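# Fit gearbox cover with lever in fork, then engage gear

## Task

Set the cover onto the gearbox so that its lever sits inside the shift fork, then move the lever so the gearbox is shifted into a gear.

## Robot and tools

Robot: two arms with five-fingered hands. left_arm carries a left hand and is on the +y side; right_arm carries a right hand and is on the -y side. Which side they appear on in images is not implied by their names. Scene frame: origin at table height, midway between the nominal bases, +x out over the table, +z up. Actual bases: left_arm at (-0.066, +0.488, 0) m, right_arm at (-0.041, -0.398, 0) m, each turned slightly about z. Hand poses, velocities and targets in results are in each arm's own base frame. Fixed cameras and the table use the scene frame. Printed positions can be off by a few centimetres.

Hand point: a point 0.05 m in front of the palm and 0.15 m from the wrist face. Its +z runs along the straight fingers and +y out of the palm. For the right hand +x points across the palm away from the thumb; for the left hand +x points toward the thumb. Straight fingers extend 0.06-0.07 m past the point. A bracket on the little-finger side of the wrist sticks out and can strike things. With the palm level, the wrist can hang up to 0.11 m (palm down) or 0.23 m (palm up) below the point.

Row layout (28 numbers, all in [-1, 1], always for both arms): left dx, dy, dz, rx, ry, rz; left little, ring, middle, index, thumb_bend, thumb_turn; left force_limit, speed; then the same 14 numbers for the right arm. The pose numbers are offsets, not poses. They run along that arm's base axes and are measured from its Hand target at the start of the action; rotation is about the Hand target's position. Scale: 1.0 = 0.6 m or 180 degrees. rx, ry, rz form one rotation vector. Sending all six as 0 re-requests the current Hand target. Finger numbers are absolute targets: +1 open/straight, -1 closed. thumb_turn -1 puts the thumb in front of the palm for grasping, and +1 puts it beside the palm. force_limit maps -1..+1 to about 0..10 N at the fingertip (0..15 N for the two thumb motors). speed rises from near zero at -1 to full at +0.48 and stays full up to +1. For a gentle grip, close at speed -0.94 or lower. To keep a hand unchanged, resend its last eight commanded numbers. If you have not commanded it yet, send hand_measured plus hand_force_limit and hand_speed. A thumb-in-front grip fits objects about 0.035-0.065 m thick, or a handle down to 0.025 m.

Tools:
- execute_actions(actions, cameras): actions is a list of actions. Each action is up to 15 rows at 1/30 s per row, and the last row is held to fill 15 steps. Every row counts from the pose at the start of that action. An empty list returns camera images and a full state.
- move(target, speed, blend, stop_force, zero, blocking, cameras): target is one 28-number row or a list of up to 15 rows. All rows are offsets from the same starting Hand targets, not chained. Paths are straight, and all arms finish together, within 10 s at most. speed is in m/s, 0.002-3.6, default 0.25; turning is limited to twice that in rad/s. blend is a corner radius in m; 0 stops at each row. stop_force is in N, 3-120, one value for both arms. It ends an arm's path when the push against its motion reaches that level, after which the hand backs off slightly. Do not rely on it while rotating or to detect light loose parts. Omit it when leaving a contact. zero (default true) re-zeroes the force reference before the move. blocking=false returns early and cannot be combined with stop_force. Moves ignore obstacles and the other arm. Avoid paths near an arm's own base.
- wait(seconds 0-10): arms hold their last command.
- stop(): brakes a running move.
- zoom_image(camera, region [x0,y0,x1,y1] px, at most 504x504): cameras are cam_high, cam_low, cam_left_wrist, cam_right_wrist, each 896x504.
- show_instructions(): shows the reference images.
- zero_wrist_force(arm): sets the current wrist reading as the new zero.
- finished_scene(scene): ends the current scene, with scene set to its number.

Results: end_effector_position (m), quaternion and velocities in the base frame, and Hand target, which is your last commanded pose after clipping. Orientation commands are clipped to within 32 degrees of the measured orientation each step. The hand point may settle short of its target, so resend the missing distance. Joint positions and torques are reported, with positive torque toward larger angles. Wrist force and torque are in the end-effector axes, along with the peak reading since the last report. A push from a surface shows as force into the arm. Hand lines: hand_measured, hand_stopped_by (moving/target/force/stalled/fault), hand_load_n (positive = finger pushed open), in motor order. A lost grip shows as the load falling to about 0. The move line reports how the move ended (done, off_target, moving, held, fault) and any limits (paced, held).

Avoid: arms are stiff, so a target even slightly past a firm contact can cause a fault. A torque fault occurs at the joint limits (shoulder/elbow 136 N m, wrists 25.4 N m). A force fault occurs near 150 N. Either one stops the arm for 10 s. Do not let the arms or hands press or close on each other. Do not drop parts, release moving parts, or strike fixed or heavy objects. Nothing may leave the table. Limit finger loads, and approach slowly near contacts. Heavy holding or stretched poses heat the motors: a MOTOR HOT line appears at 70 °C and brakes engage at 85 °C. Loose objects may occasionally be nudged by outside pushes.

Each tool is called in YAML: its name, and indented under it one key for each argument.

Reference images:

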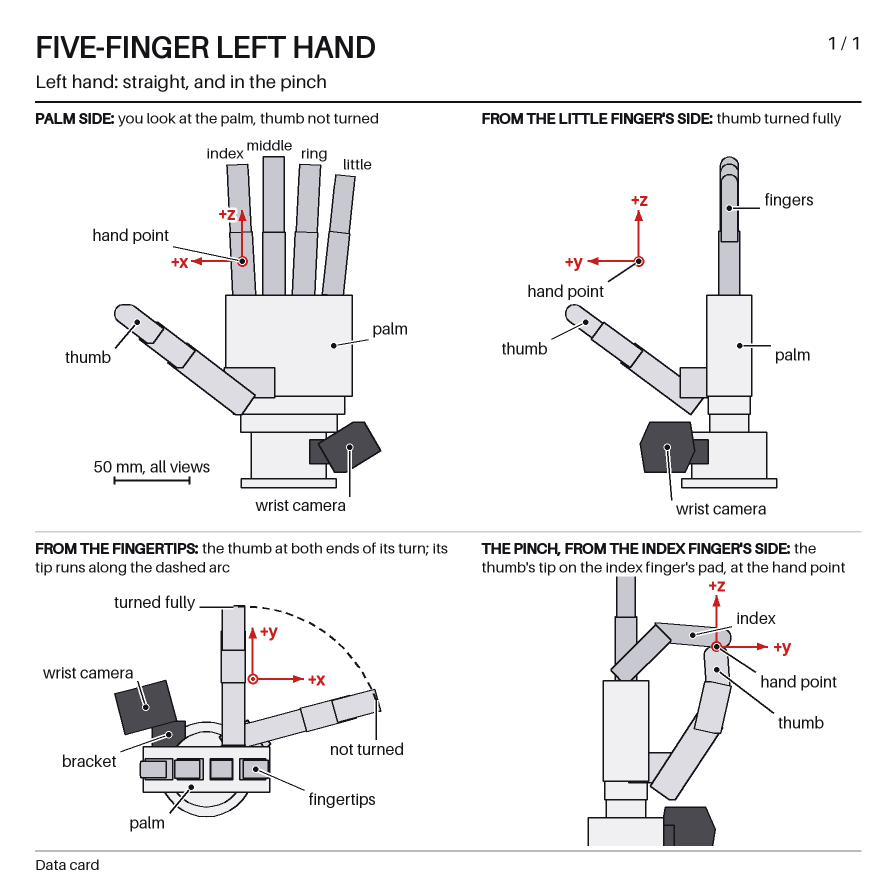

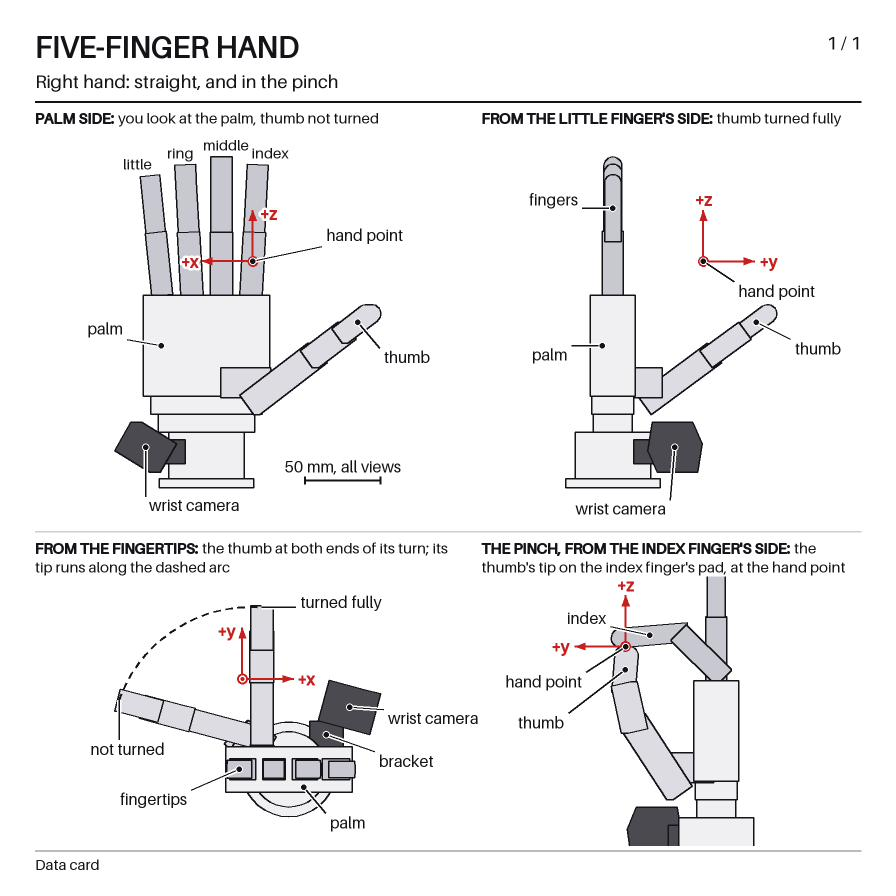

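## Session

execute_actions:
  actions: []

zoom_image:
  camera: "cam_high"
  region: [300, 200, 600, 420]

Scene clock: 0.00 s.
left_arm: end_effector_position=(+0.6881, -0.2527, +0.1733) hand_measured=(+1.000, +1.000, +1.000, +1.000, +1.000, +1.000) hand_load_n=(+0.0, +0.0, -0.5, +0.0, +0.0, +0.0) hand_stopped_by=(target, target, target, target, target, target) hand_force_limit=0.00 hand_speed=-0.80 end_effector_quat_wxyz=(+0.370, +0.864, +0.193, +0.281) | right_arm: end_effector_position=(+0.1994, -0.1303, +0.1685) hand_measured=(+1.000, +1.000, +1.000, +1.000, +1.000, +1.000) hand_load_n=(+0.0, +0.0, +0.0, +0.0, +0.0, +0.0) hand_stopped_by=(target, target, target, target, target, target) hand_force_limit=0.00 hand_speed=-0.80 end_effector_quat_wxyz=(+0.234, +0.678, +0.572, -0.398)
Joint positions: left_arm=[3.214 -2.115 -1.546 2.893 -0.957 0.936] | right_arm=[-0.189 -1.462 2.374 0.867 2.515 0.086]
Joint velocities: within noise
Joint torques (N m): no reading
Wrist force (N): no reading
Wrist torque (N m): no reading
Wrist force, peak (N): no reading
Hand target: left_arm +0.6881, -0.2527, +0.1733; +0.370, +0.864, +0.193, +0.281 | right_arm +0.1994, -0.1303, +0.1685; +0.234, +0.678, +0.572, -0.398

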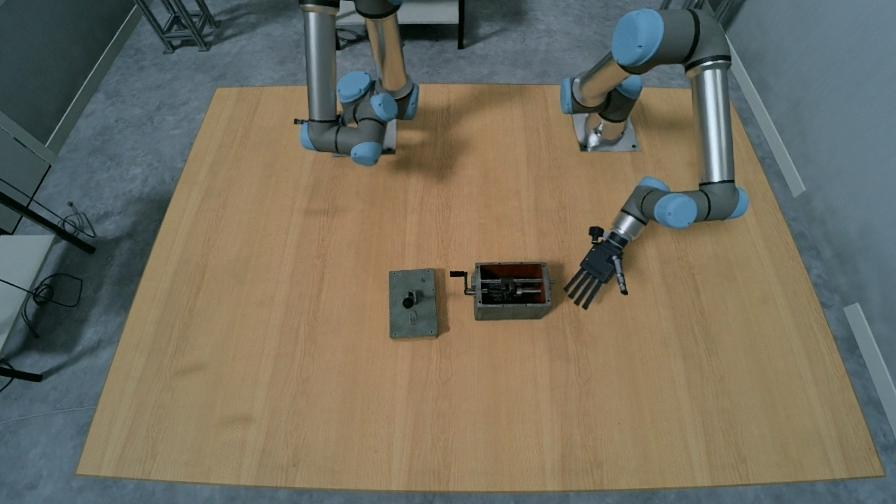

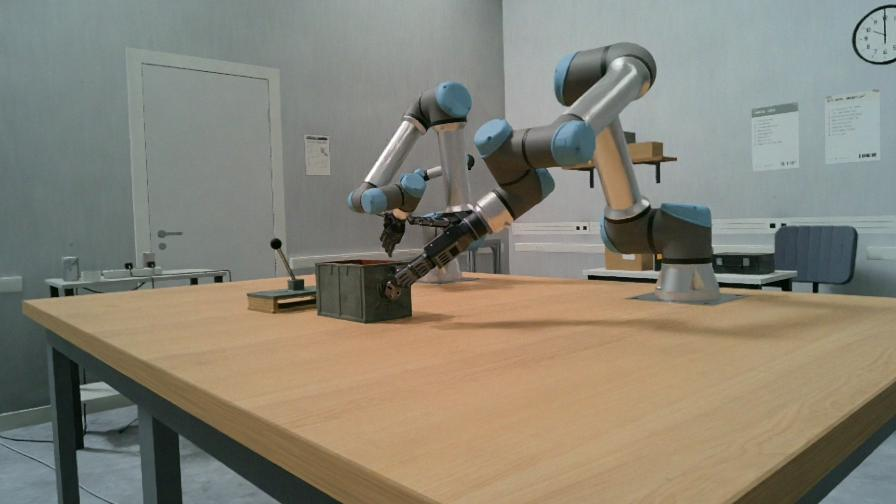

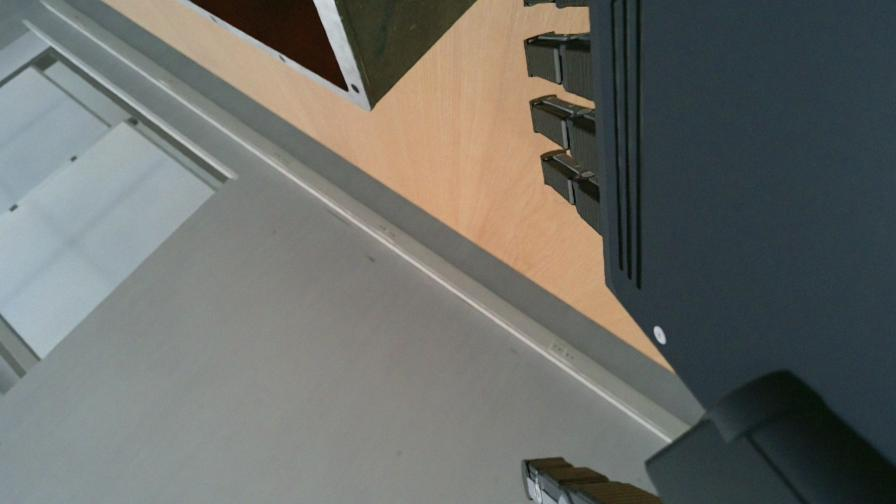

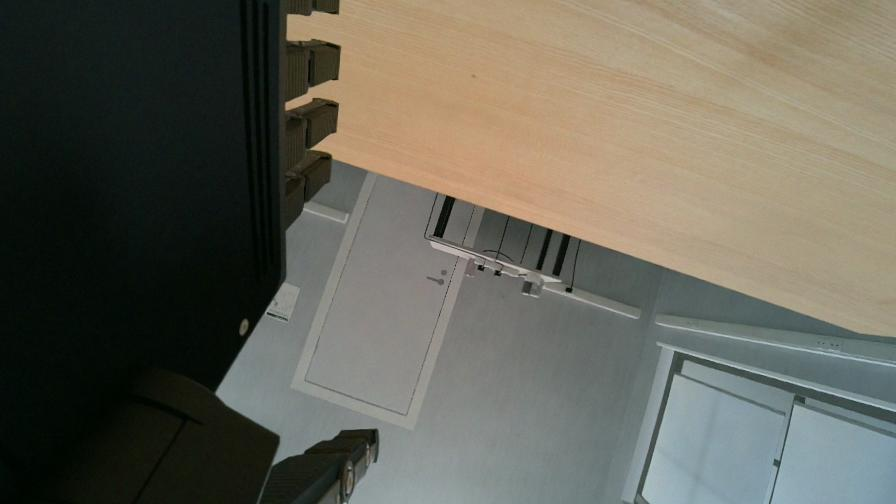

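Scaled by 1.680 from the camera's 896x504 image, which has a finer 1280x720 frame.

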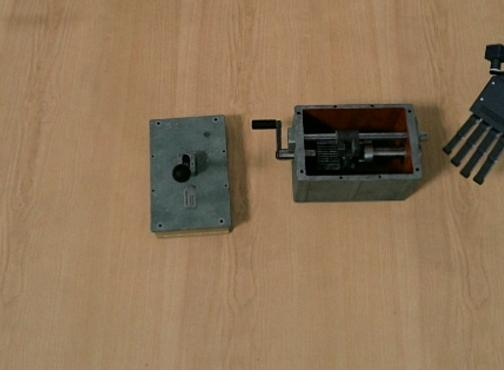

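zoom_image:
  camera: "cam_high"
  region: [375, 255, 455, 350]

zoom_image:
  camera: "cam_high"
  region: [440, 250, 570, 330]

zoom_image:
  camera: "cam_high"
  region: [400, 285, 426, 330]

zoom_image:
  camera: "cam_low"
  region: [235, 225, 425, 335]

Scaled by 5.305 from the camera's 896x504 image, which has a finer 1280x720 frame.

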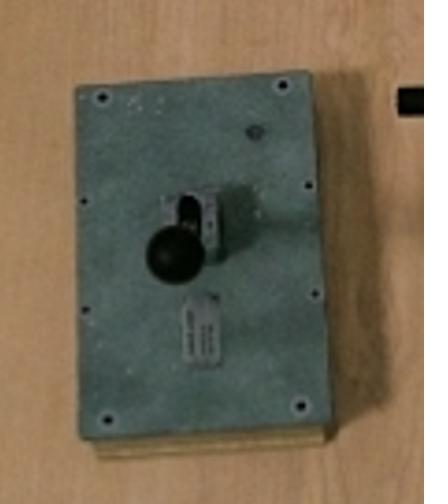

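Scaled by 3.877 from the camera's 896x504 image, which has a finer 1280x720 frame.

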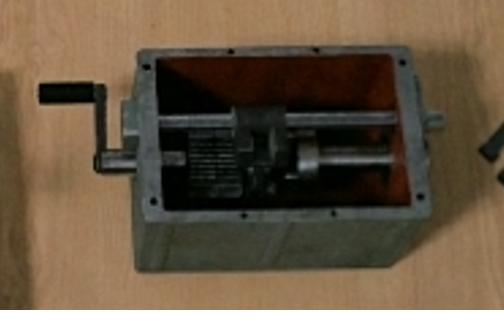

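Scaled by 11.200 from the camera's 896x504 image, which has a finer 1280x720 frame.

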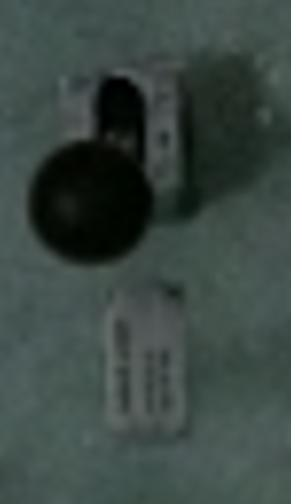

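Scaled by 2.653 from the camera's 896x504 image, which has a finer 1280x720 frame.

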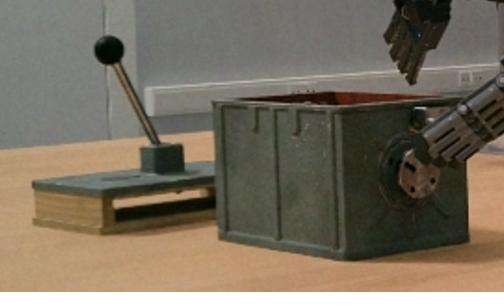

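move:
  target:
    - [-0.147,0,0.411,0,0,0,1,1,1,0.38,0.55,-0.6,0,-0.3,0,0,0,0,0,0,1,1,1,1,1,1,0,-0.8]
    - [-0.3135,-0.329,0.378,-0.4384,0.4434,0.1172,1,1,1,0.38,0.55,-0.6,0,-0.3,0,0,0,0,0,0,1,1,1,1,1,1,0,-0.8]
  blend: 0.04
  speed: [0.25,0.3]
  cameras: ["cam_high","cam_left_wrist"]

Scene clock: 244.03 s.
left_arm: end_effector_position=(+0.5000, -0.4501, +0.4002) hand_measured=(+1.000, +1.000, +1.000, +0.380, +0.550, -0.600) hand_load_n=(+0.0, +0.0, +0.0, +0.0, +0.0, +0.0) hand_stopped_by=(target, target, target, target, target, target) hand_force_limit=0.00 hand_speed=-0.30 end_effector_quat_wxyz=(+0.546, +0.389, +0.619, -0.409) | right_arm: end_effector_position=(+0.1994, -0.1303, +0.1685) hand_measured=(+1.000, +1.000, +1.000, +1.000, +1.000, +1.000) hand_load_n=(+0.0, +0.0, +0.0, +0.0, +0.0, +0.0) hand_stopped_by=(target, target, target, target, target, target) hand_force_limit=0.00 hand_speed=-0.80 end_effector_quat_wxyz=(+0.234, +0.678, +0.572, -0.398)
Joint positions: left_arm=[2.866 -1.643 -1.586 3.112 -0.645 -1.559] | right_arm=[-0.189 -1.462 2.374 0.867 2.515 0.086]
Joint torques (N m): left_arm=[-11.56 33.11 10.5 2.16 -2.11 -1.99] | right_arm=[-0.54 -16.99 -11.92 2.55 1.41 -0.12]
Wrist force (N): left_arm=[2.4 1.0 -1.0] | right_arm=[-0.2 0.3 -0.4]
Wrist torque (N m): left_arm=[0.31 -0.14 0.34] | right_arm=[0.07 0.05 0.00]
Wrist force, peak (N): left_arm=[2.4 1.0 -1.0] | right_arm=[-0.2 0.3 -0.4]
Hand target: left_arm +0.5000, -0.4501, +0.4001; +0.546, +0.389, +0.619, -0.409 | right_arm +0.1994, -0.1303, +0.1685; +0.234, +0.678, +0.572, -0.398
Off the commanded pose: left_arm 0.000 m, 0 deg | right_arm 0.000 m, 0 deg.
move: done
Images, in order (width x height): cam_high 896x504, cam_left_wrist 896x504.

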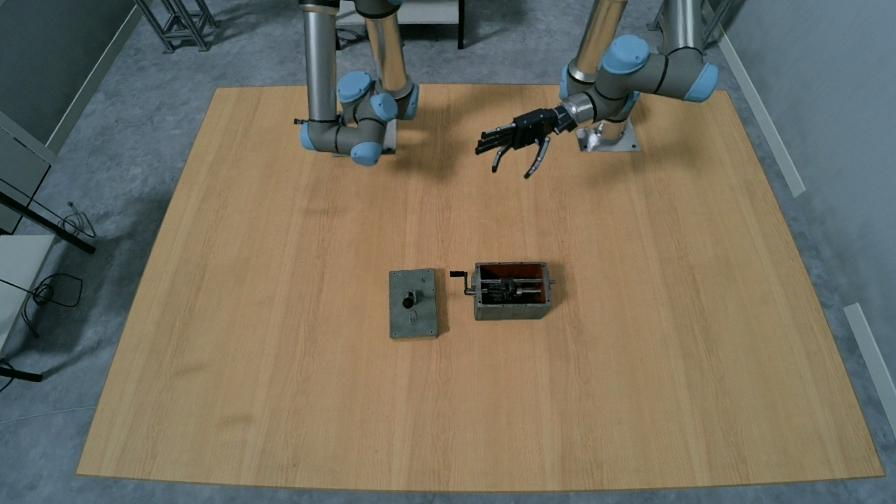

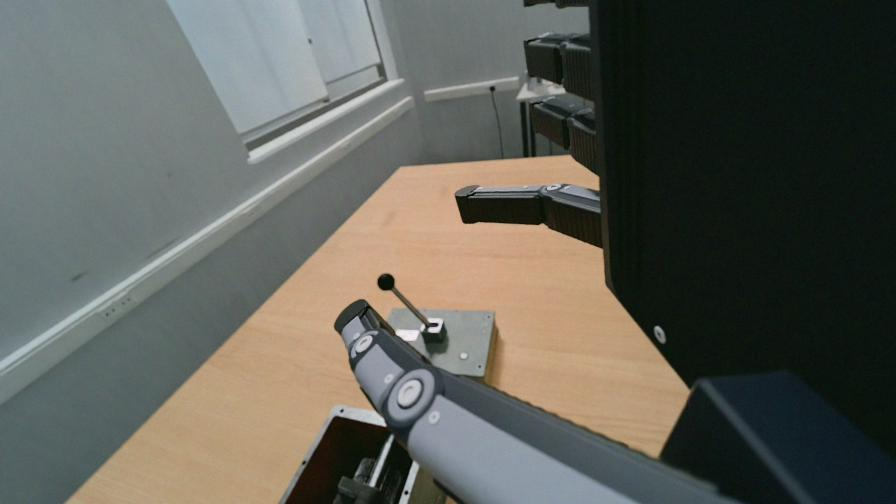

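move:
  target: [0.2067,-0.4367,-0.333,0,0,0,1,1,1,0.38,0.55,-0.6,0,-0.3,0,0,0,0,0,0,1,1,1,1,1,1,0,-0.8]
  speed: 0.2
  cameras: ["cam_high","cam_left_wrist","cam_low"]

zoom_image:
  camera: "cam_low"
  region: [235, 200, 365, 335]

Scene clock: 260.67 s.
left_arm: end_effector_position=(+0.6240, -0.7121, +0.2004) hand_measured=(+1.000, +1.000, +1.000, +0.380, +0.550, -0.600) hand_load_n=(+0.0, +0.0, +0.0, +0.0, +0.0, +0.0) hand_stopped_by=(target, target, target, target, target, target) hand_force_limit=0.00 hand_speed=-0.30 end_effector_quat_wxyz=(+0.546, +0.389, +0.619, -0.409) | right_arm: end_effector_position=(+0.1994, -0.1303, +0.1685) hand_measured=(+1.000, +1.000, +1.000, +1.000, +1.000, +1.000) hand_load_n=(+0.0, +0.0, +0.0, +0.0, +0.0, +0.0) hand_stopped_by=(target, target, target, target, target, target) hand_force_limit=0.00 hand_speed=-0.80 end_effector_quat_wxyz=(+0.234, +0.678, +0.572, -0.398)
Joint positions: left_arm=[2.529 -2.394 -1.002 3.311 -0.981 -1.606] | right_arm=[-0.189 -1.462 2.374 0.867 2.515 0.086]
Joint torques (N m): left_arm=[-11.62 42.93 30.2 0.1 -2.23 2.79] | right_arm=[-2.44 -17.48 -11.35 2.31 1.34 0.03]
Wrist force (N): left_arm=[1.8 0.9 -0.7] | right_arm=[0.0 0.0 -0.1]
Wrist torque (N m): left_arm=[0.28 -0.07 0.18] | right_arm=[0.02 0.01 0.00]
Wrist force, peak (N): left_arm=[2.5 1.1 -0.7] | right_arm=[-0.3 0.2 -0.4]
Hand target: left_arm +0.6240, -0.7121, +0.2003; +0.546, +0.389, +0.619, -0.409 | right_arm +0.1994, -0.1303, +0.1685; +0.234, +0.678, +0.572, -0.398
Off the commanded pose: left_arm 0.000 m, 0 deg | right_arm 0.000 m, 0 deg.
move: done
Images, in order (width x height): cam_high 896x504, cam_low 896x504, cam_left_wrist 896x504.

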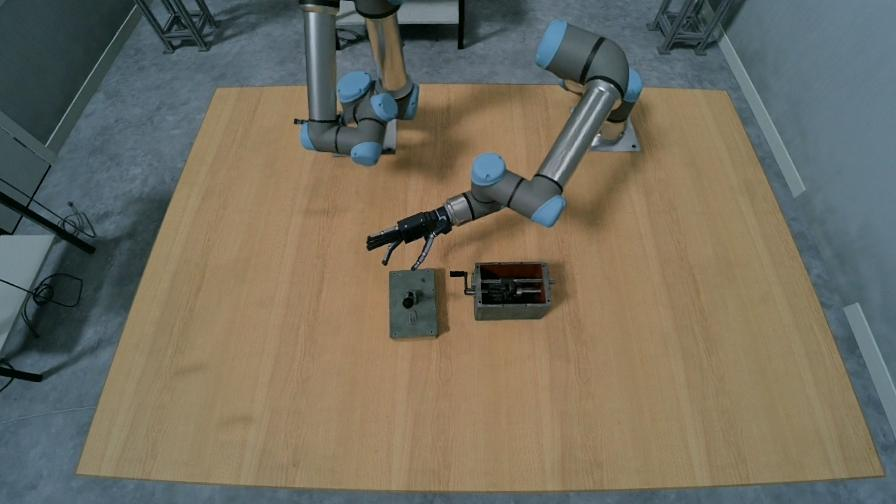

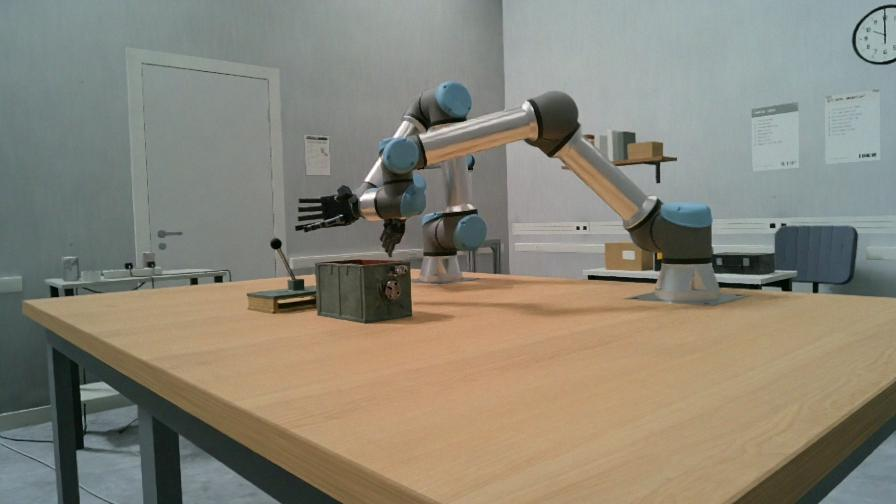

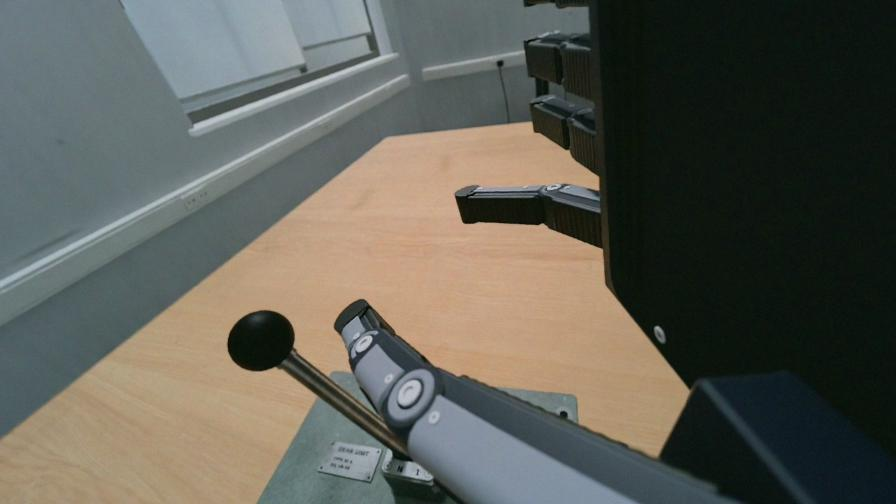

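Scaled by 3.733 from the camera's 896x504 image, which has a finer 1280x720 frame.

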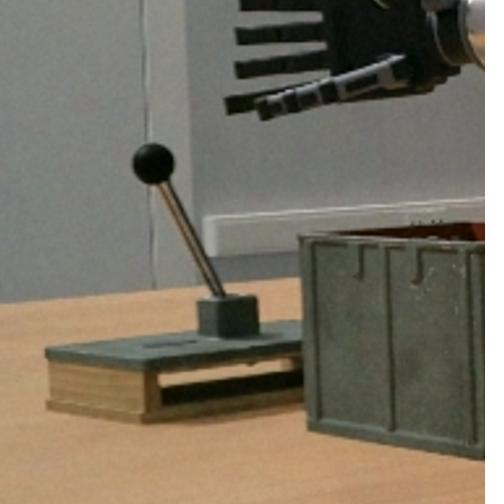

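zoom_image:
  camera: "cam_high"
  region: [485, 265, 535, 310]

zoom_image:
  camera: "cam_left_wrist"
  region: [200, 280, 560, 504]

Scaled by 10.080 from the camera's 896x504 image, which has a finer 1280x720 frame.

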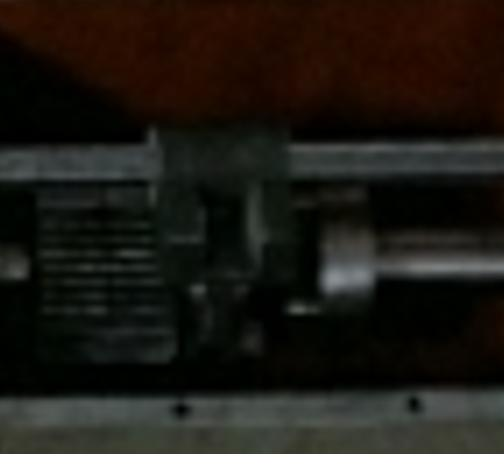

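Scaled by 1.400 from the camera's 896x504 image, which has a finer 1280x720 frame.

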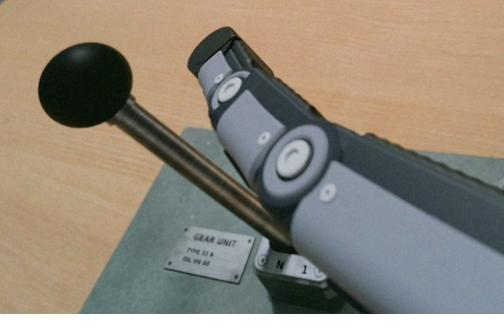

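move:
  target:
    - [0,0,-0.0558,0,0,0,1,1,1,1,1,-0.6,0,-0.2,0,0,0,0,0,0,1,1,1,1,1,1,0,-0.8]
    - [0.1428,0.0588,-0.0558,0,0,0,1,1,1,1,1,-0.6,0,-0.2,0,0,0,0,0,0,1,1,1,1,1,1,0,-0.8]
  speed: 0.1
  cameras: ["cam_high","cam_left_wrist"]

Scene clock: 348.90 s.
left_arm: end_effector_position=(+0.7096, -0.6768, +0.1669) hand_measured=(+1.000, +1.000, +1.000, +1.000, +1.000, -0.600) hand_load_n=(+0.0, +0.0, +0.0, +0.0, +0.0, +0.5) hand_stopped_by=(target, target, target, target, target, target) hand_force_limit=0.00 hand_speed=-0.20 end_effector_quat_wxyz=(+0.546, +0.389, +0.619, -0.409) | right_arm: end_effector_position=(+0.1994, -0.1303, +0.1685) hand_measured=(+1.000, +1.000, +1.000, +1.000, +1.000, +1.000) hand_load_n=(+0.0, +0.0, -0.5, +0.0, +0.0, -0.5) hand_stopped_by=(target, target, target, target, target, target) hand_force_limit=0.00 hand_speed=-0.80 end_effector_quat_wxyz=(+0.234, +0.678, +0.572, -0.398)
Joint positions: left_arm=[2.636 -2.534 -0.828 3.271 -0.874 -1.594] | right_arm=[-0.189 -1.462 2.374 0.867 2.515 0.086]
Joint torques (N m): left_arm=[11.13 46.58 30.11 -0.36 2.54 2.77] | right_arm=[-1.5 -15.73 -10.79 2.28 1.56 0]
Wrist force (N): left_arm=[1.9 0.8 -0.5] | right_arm=[-0.1 0.0 -0.2]
Wrist torque (N m): left_arm=[0.24 -0.07 0.13] | right_arm=[0.02 0.02 -0.01]
Wrist force, peak (N): left_arm=[2.6 0.8 -0.6] | right_arm=[0.0 -0.1 -0.4]
Hand target: left_arm +0.7097, -0.6768, +0.1669; +0.546, +0.389, +0.619, -0.409 | right_arm +0.1994, -0.1303, +0.1685; +0.234, +0.678, +0.572, -0.398
Off the commanded pose: left_arm 0.000 m, 0 deg | right_arm 0.000 m, 0 deg.
move: done
Images, in order (width x height): cam_high 896x504, cam_left_wrist 896x504.

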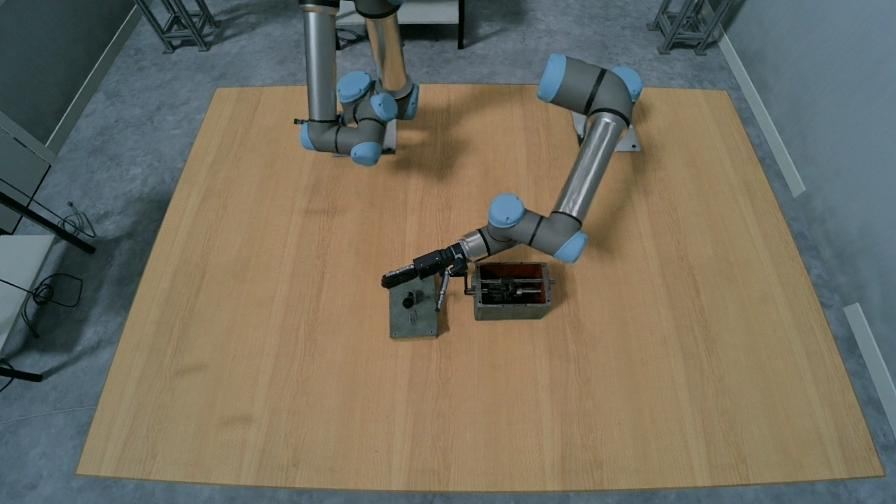

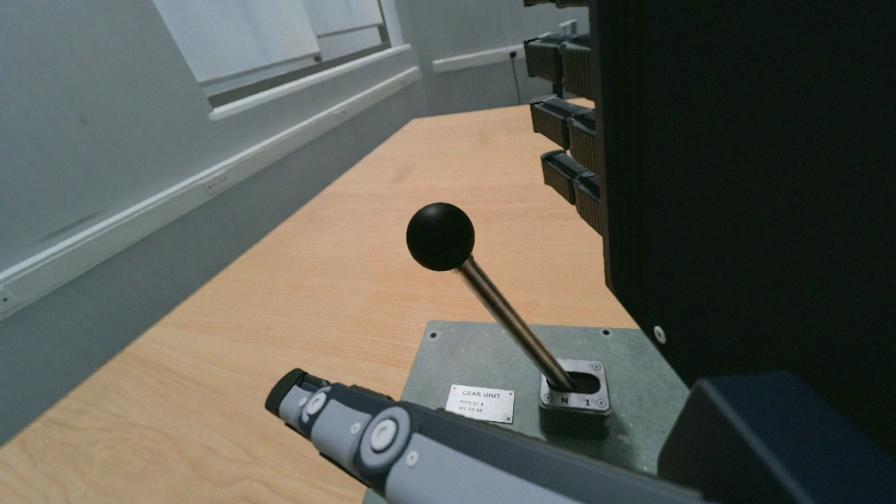

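move:
  target: [0.0353,-0.0248,-0.0147,0,0,0,1,1,1,1,1,-0.6,0,-0.2,0,0,0,0,0,0,1,1,1,1,1,1,0,-0.8]
  speed: 0.06
  stop_force: 4
  cameras: ["cam_left_wrist"]

Scene clock: 367.83 s.
left_arm: end_effector_position=(+0.7309, -0.6917, +0.1580) hand_measured=(+1.000, +1.000, +1.000, +1.000, +1.000, -0.600) hand_load_n=(+0.0, +0.0, +0.0, +0.0, +0.0, +0.5) hand_stopped_by=(target, target, target, target, target, target) hand_force_limit=0.00 hand_speed=-0.20 end_effector_quat_wxyz=(+0.546, +0.389, +0.619, -0.409) | right_arm: end_effector_position=(+0.1994, -0.1303, +0.1685) hand_measured=(+1.000, +1.000, +1.000, +1.000, +1.000, +1.000) hand_load_n=(+0.0, +0.0, +0.0, +0.0, +0.0, +0.0) hand_stopped_by=(target, target, target, target, target, target) hand_force_limit=0.00 hand_speed=-0.80 end_effector_quat_wxyz=(+0.234, +0.678, +0.572, -0.398)
Joint positions: left_arm=[2.632 -2.629 -0.667 3.205 -0.877 -1.594] | right_arm=[-0.189 -1.462 2.374 0.867 2.515 0.086]
Joint torques (N m): left_arm=[-12.03 49.1 30.43 -0.4 2.01 2.86] | right_arm=[0.3 -16.76 -11.73 2.69 1.73 0.05]
Wrist force (N): left_arm=[1.9 1.1 -0.5] | right_arm=[-0.2 0.2 -0.1]
Wrist torque (N m): left_arm=[0.29 -0.08 0.12] | right_arm=[0.03 0.03 0.00]
Wrist force, peak (N): left_arm=[2.2 1.1 -0.6] | right_arm=[0.0 0.3 -0.3]
Hand target: left_arm +0.7309, -0.6917, +0.1580; +0.546, +0.389, +0.619, -0.409 | right_arm +0.1994, -0.1303, +0.1685; +0.234, +0.678, +0.572, -0.398
Off the commanded pose: left_arm 0.000 m, 0 deg | right_arm 0.000 m, 0 deg.
move: done
Images, in order (width x height): cam_left_wrist 896x504.

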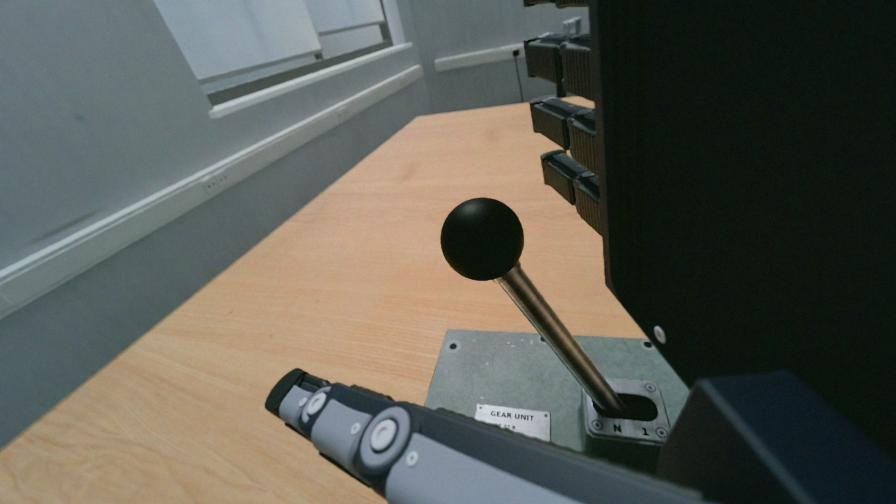

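move:
  target: [0.0,0,0,0,0,0,1,1,1,0.38,0.4,-0.6,0,-0.4,0,0,0,0,0,0,1,1,1,1,1,1,0,-0.8]
  speed: 0.06

move:
  target: [0.0,0,0,0,0,0,1,1,1,-0.5,-0.4,-0.6,-0.5,-0.93,0,0,0,0,0,0,1,1,1,1,1,1,0,-0.8]
  speed: 0.06
  cameras: ["cam_left_wrist"]

Scene clock: 377.60 s.
left_arm: end_effector_position=(+0.7309, -0.6917, +0.1580) hand_measured=(+1.000, +1.000, +1.000, +0.380, +0.400, -0.600) hand_load_n=(+0.0, +0.0, +0.0, +0.0, +0.0, +0.0) hand_stopped_by=(target, target, target, target, target, target) hand_force_limit=0.00 hand_speed=-0.40 end_effector_quat_wxyz=(+0.546, +0.389, +0.619, -0.409) | right_arm: end_effector_position=(+0.1994, -0.1303, +0.1685) hand_measured=(+1.000, +1.000, +1.000, +1.000, +1.000, +1.000) hand_load_n=(+0.0, +0.0, +0.0, +0.0, +0.0, +0.0) hand_stopped_by=(target, target, target, target, target, target) hand_force_limit=0.00 hand_speed=-0.80 end_effector_quat_wxyz=(+0.234, +0.678, +0.572, -0.398)
Joint positions: left_arm=[2.632 -2.629 -0.667 3.205 -0.877 -1.594] | right_arm=[-0.189 -1.462 2.374 0.867 2.515 0.086]
Joint torques (N m): left_arm=[-11.74 48.83 31.02 -0.26 1.94 2.78] | right_arm=[0.61 -16.51 -11.16 2.4 1.45 0.07]
Wrist force (N): left_arm=[1.8 0.8 -0.7] | right_arm=[0.0 0.0 -0.1]
Wrist torque (N m): left_arm=[0.26 -0.05 0.12] | right_arm=[0.00 0.00 -0.01]
Wrist force, peak (N): left_arm=[2.2 1.0 -0.8] | right_arm=[-0.1 0.2 -0.4]
Hand target: left_arm +0.7309, -0.6917, +0.1580; +0.546, +0.389, +0.619, -0.409 | right_arm +0.1994, -0.1303, +0.1685; +0.234, +0.678, +0.572, -0.398
Off the commanded pose: left_arm 0.000 m, 0 deg | right_arm 0.000 m, 0 deg.
move: done

Scene clock: 380.20 s.
left_arm: end_effector_position=(+0.7308, -0.6917, +0.1580) hand_measured=(+1.000, +1.000, +1.000, -0.078, +0.166, -0.600) hand_load_n=(+0.0, +0.0, +0.0, +2.5, +3.5, +0.5) hand_stopped_by=(target, target, target, force, force, target) hand_force_limit=-0.50 hand_speed=-0.93 end_effector_quat_wxyz=(+0.546, +0.389, +0.619, -0.409) | right_arm: end_effector_position=(+0.1994, -0.1303, +0.1685) hand_measured=(+1.000, +1.000, +1.000, +1.000, +1.000, +1.000) hand_load_n=(+0.0, +0.0, +0.0, +0.0, +0.0, +0.0) hand_stopped_by=(target, target, target, target, target, target) hand_force_limit=0.00 hand_speed=-0.80 end_effector_quat_wxyz=(+0.234, +0.678, +0.572, -0.398)
Joint positions: left_arm=[2.632 -2.629 -0.667 3.205 -0.877 -1.594] | right_arm=[-0.189 -1.462 2.374 0.867 2.515 0.086]
Joint torques (N m): left_arm=[1.18 53.61 30.8 0.27 2.03 2.78] | right_arm=[0.34 -16.25 -11.91 2.26 1.73 0.25]
Wrist force (N): left_arm=[3.3 1.5 -0.4] | right_arm=[0.1 -0.2 -0.3]
Wrist torque (N m): left_arm=[0.27 -0.07 0.14] | right_arm=[-0.01 0.00 0.00]
Wrist force, peak (N): left_arm=[3.8 1.8 -0.2] | right_arm=[-0.1 0.0 -0.4]
Hand target: left_arm +0.7309, -0.6917, +0.1580; +0.546, +0.389, +0.619, -0.409 | right_arm +0.1994, -0.1303, +0.1685; +0.234, +0.678, +0.572, -0.398
Off the commanded pose: left_arm 0.000 m, 0 deg | right_arm 0.000 m, 0 deg.
move: done
Images, in order (width x height): cam_left_wrist 896x504.

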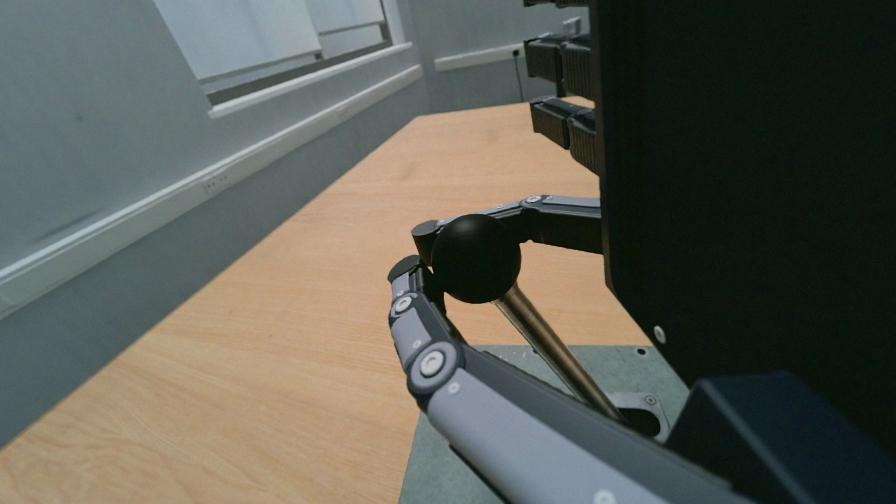

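move:
  target:
    - [-0.02,-0.0007,0.0092,0,0,0,1,1,1,-0.5,-0.4,-0.6,-0.5,-0.93,0,0,0,0,0,0,1,1,1,1,1,1,0,-0.8]
  speed: 0.02
  stop_force: 5
  cameras: ["cam_left_wrist"]

Scene clock: 389.87 s.
left_arm: end_effector_position=(+0.7189, -0.6921, +0.1636) hand_measured=(+1.000, +1.000, +1.000, -0.078, +0.166, -0.600) hand_load_n=(-0.5, +0.0, +0.0, +2.5, +2.0, -0.5) hand_stopped_by=(target, target, target, force, force, target) hand_force_limit=-0.50 hand_speed=-0.93 end_effector_quat_wxyz=(+0.546, +0.389, +0.619, -0.409) | right_arm: end_effector_position=(+0.1994, -0.1303, +0.1685) hand_measured=(+1.000, +1.000, +1.000, +1.000, +1.000, +1.000) hand_load_n=(+0.0, +0.0, +0.0, +0.0, +0.0, +0.0) hand_stopped_by=(target, target, target, target, target, target) hand_force_limit=0.00 hand_speed=-0.80 end_effector_quat_wxyz=(+0.234, +0.678, +0.572, -0.398)
Joint positions: left_arm=[2.624 -2.593 -0.724 3.226 -0.886 -1.595] | right_arm=[-0.189 -1.462 2.374 0.867 2.515 0.086]
Joint torques (N m): left_arm=[-12.17 66.89 12.29 2.56 -2.12 -2.09] | right_arm=[-0.77 -17.09 -10.78 2.05 1.64 0]
Wrist force (N): left_arm=[2.8 1.6 0.7] | right_arm=[0.1 0.0 0.0]
Wrist torque (N m): left_arm=[0.26 -0.08 0.32] | right_arm=[0.00 -0.02 0.00]
Wrist force, peak (N): left_arm=[4.0 1.6 0.9] | right_arm=[-0.2 0.3 -0.3]
Hand target: left_arm +0.7189, -0.6921, +0.1636; +0.546, +0.389, +0.619, -0.409 | right_arm +0.1994, -0.1303, +0.1685; +0.234, +0.678, +0.572, -0.398
Off the commanded pose: left_arm 0.000 m, 0 deg | right_arm 0.000 m, 0 deg.
move: done
Images, in order (width x height): cam_left_wrist 896x504.

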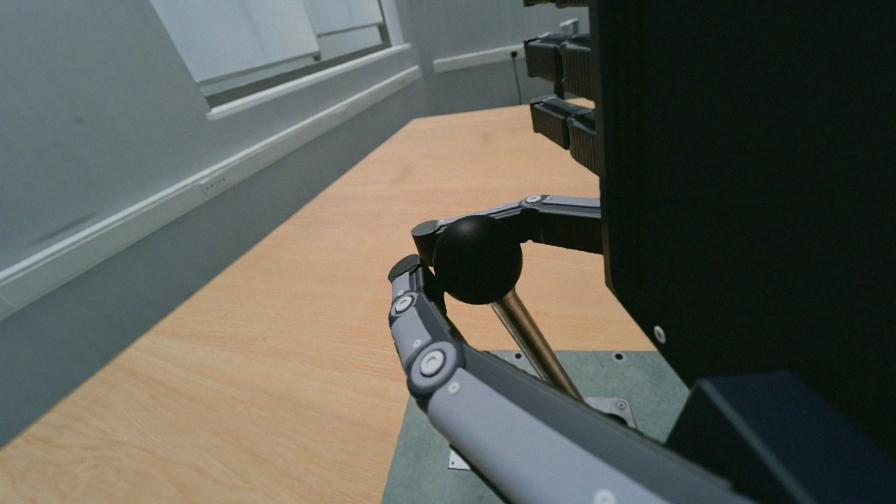

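move:
  target:
    - [-0.0225,-0.0008,0.0075,0,0,0,1,1,1,-0.5,-0.4,-0.6,-0.5,-0.93,0,0,0,0,0,0,1,1,1,1,1,1,0,-0.8]
  speed: 0.02
  stop_force: 5
  cameras: ["cam_left_wrist"]

Scene clock: 395.20 s.
left_arm: end_effector_position=(+0.7054, -0.6926, +0.1681) hand_measured=(+1.000, +1.000, +1.000, -0.078, +0.166, -0.600) hand_load_n=(+0.0, +0.0, +0.0, +2.0, +1.5, -0.5) hand_stopped_by=(target, target, target, force, force, target) hand_force_limit=-0.50 hand_speed=-0.93 end_effector_quat_wxyz=(+0.546, +0.389, +0.619, -0.409) | right_arm: end_effector_position=(+0.1994, -0.1303, +0.1685) hand_measured=(+1.000, +1.000, +1.000, +1.000, +1.000, +1.000) hand_load_n=(+0.0, +0.0, +0.0, +0.0, +0.0, +0.0) hand_stopped_by=(target, target, target, target, target, target) hand_force_limit=0.00 hand_speed=-0.80 end_effector_quat_wxyz=(+0.234, +0.678, +0.572, -0.398)
Joint positions: left_arm=[2.614 -2.555 -0.785 3.25 -0.895 -1.597] | right_arm=[-0.189 -1.462 2.374 0.867 2.515 0.086]
Joint torques (N m): left_arm=[-11.5 66.03 11.78 2.56 -2.13 -2.1] | right_arm=[-0.04 -16.76 -12.56 2.17 1.64 0.4]
Wrist force (N): left_arm=[3.2 1.9 1.4] | right_arm=[0.0 -0.1 0.0]
Wrist torque (N m): left_arm=[0.26 -0.07 0.33] | right_arm=[-0.01 0.00 -0.01]
Wrist force, peak (N): left_arm=[3.5 2.0 1.1] | right_arm=[-0.1 0.2 -0.5]
Hand target: left_arm +0.7054, -0.6926, +0.1681; +0.546, +0.389, +0.619, -0.409 | right_arm +0.1994, -0.1303, +0.1685; +0.234, +0.678, +0.572, -0.398
Off the commanded pose: left_arm 0.000 m, 0 deg | right_arm 0.000 m, 0 deg.
move: done
Images, in order (width x height): cam_left_wrist 896x504.

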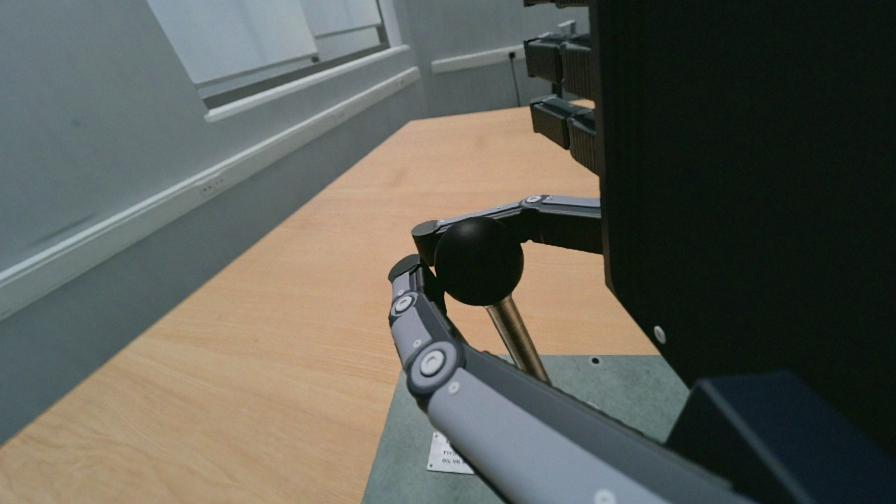

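move:
  target: [0,0,0,0,0,0,1,1,1,1,1,-0.6,-0.5,-0.3,0,0,0,0,0,0,1,1,1,1,1,1,0,-0.8]
  speed: 0.05
  cameras: ["cam_left_wrist","cam_high"]

zoom_image:
  camera: "cam_left_wrist"
  region: [380, 180, 700, 480]

zoom_image:
  camera: "cam_high"
  region: [375, 255, 455, 350]

Scene clock: 403.43 s.
left_arm: end_effector_position=(+0.7054, -0.6926, +0.1681) hand_measured=(+1.000, +1.000, +1.000, +1.000, +1.000, -0.600) hand_load_n=(+0.0, +0.0, +0.0, +0.0, +0.0, +0.5) hand_stopped_by=(target, target, target, target, target, target) hand_force_limit=-0.50 hand_speed=-0.30 end_effector_quat_wxyz=(+0.546, +0.389, +0.619, -0.409) | right_arm: end_effector_position=(+0.1994, -0.1303, +0.1685) hand_measured=(+1.000, +1.000, +1.000, +1.000, +1.000, +1.000) hand_load_n=(+0.0, +0.0, +0.0, +0.0, +0.0, -0.5) hand_stopped_by=(target, target, target, target, target, target) hand_force_limit=0.00 hand_speed=-0.80 end_effector_quat_wxyz=(+0.234, +0.678, +0.572, -0.398)
Joint positions: left_arm=[2.614 -2.555 -0.785 3.25 -0.895 -1.597] | right_arm=[-0.189 -1.462 2.374 0.867 2.515 0.086]
Joint torques (N m): left_arm=[-11.58 58.32 11.85 2.45 -1.93 -2.13] | right_arm=[0.42 -17.44 -11.49 2.33 1.63 0.24]
Wrist force (N): left_arm=[2.0 0.9 -0.7] | right_arm=[-0.1 0.1 -0.1]
Wrist torque (N m): left_arm=[0.27 -0.10 0.30] | right_arm=[0.02 0.03 -0.01]
Wrist force, peak (N): left_arm=[3.6 1.8 1.5] | right_arm=[0.0 0.5 -0.4]
Hand target: left_arm +0.7054, -0.6926, +0.1681; +0.546, +0.389, +0.619, -0.409 | right_arm +0.1994, -0.1303, +0.1685; +0.234, +0.678, +0.572, -0.398
Off the commanded pose: left_arm 0.000 m, 0 deg | right_arm 0.000 m, 0 deg.
move: done
Images, in order (width x height): cam_high 896x504, cam_left_wrist 896x504.

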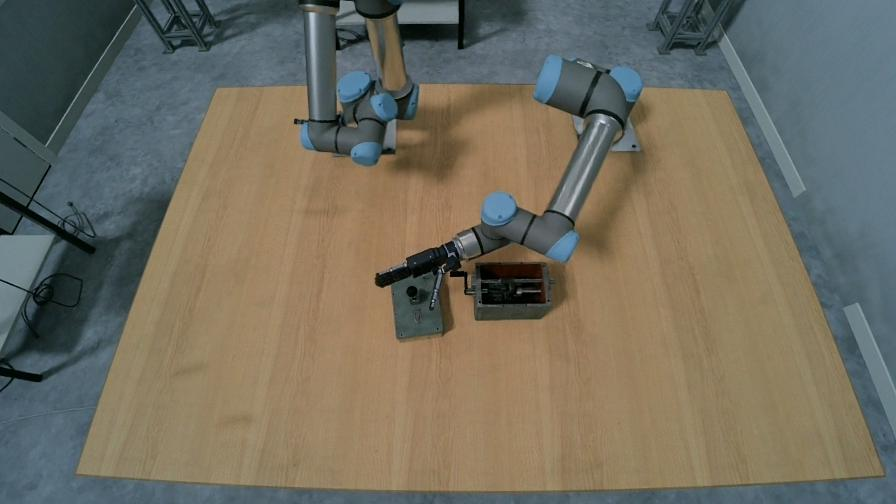

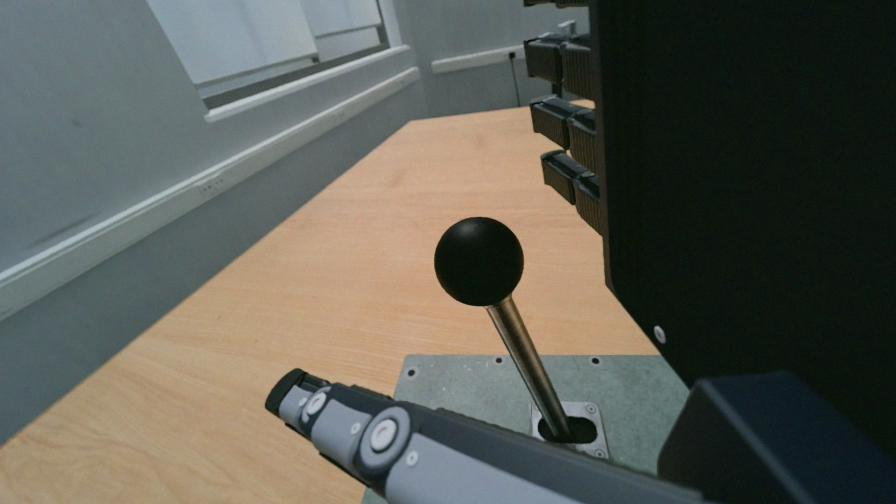

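Scaled by 1.575 from the camera's 896x504 image, which has a finer 1280x720 frame.

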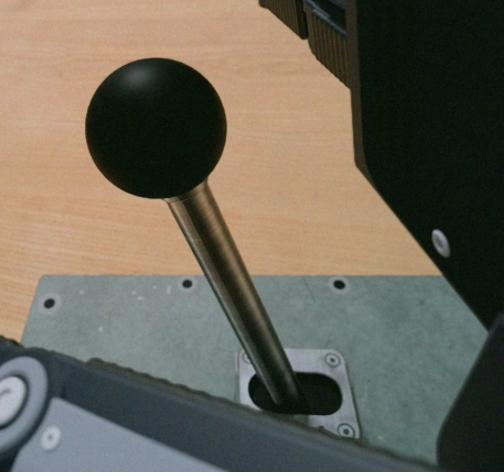

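Scaled by 5.305 from the camera's 896x504 image, which has a finer 1280x720 frame.

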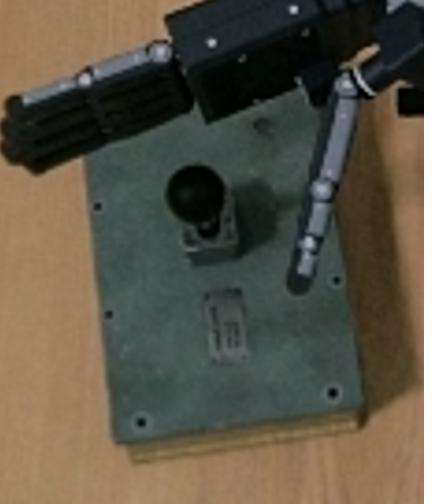

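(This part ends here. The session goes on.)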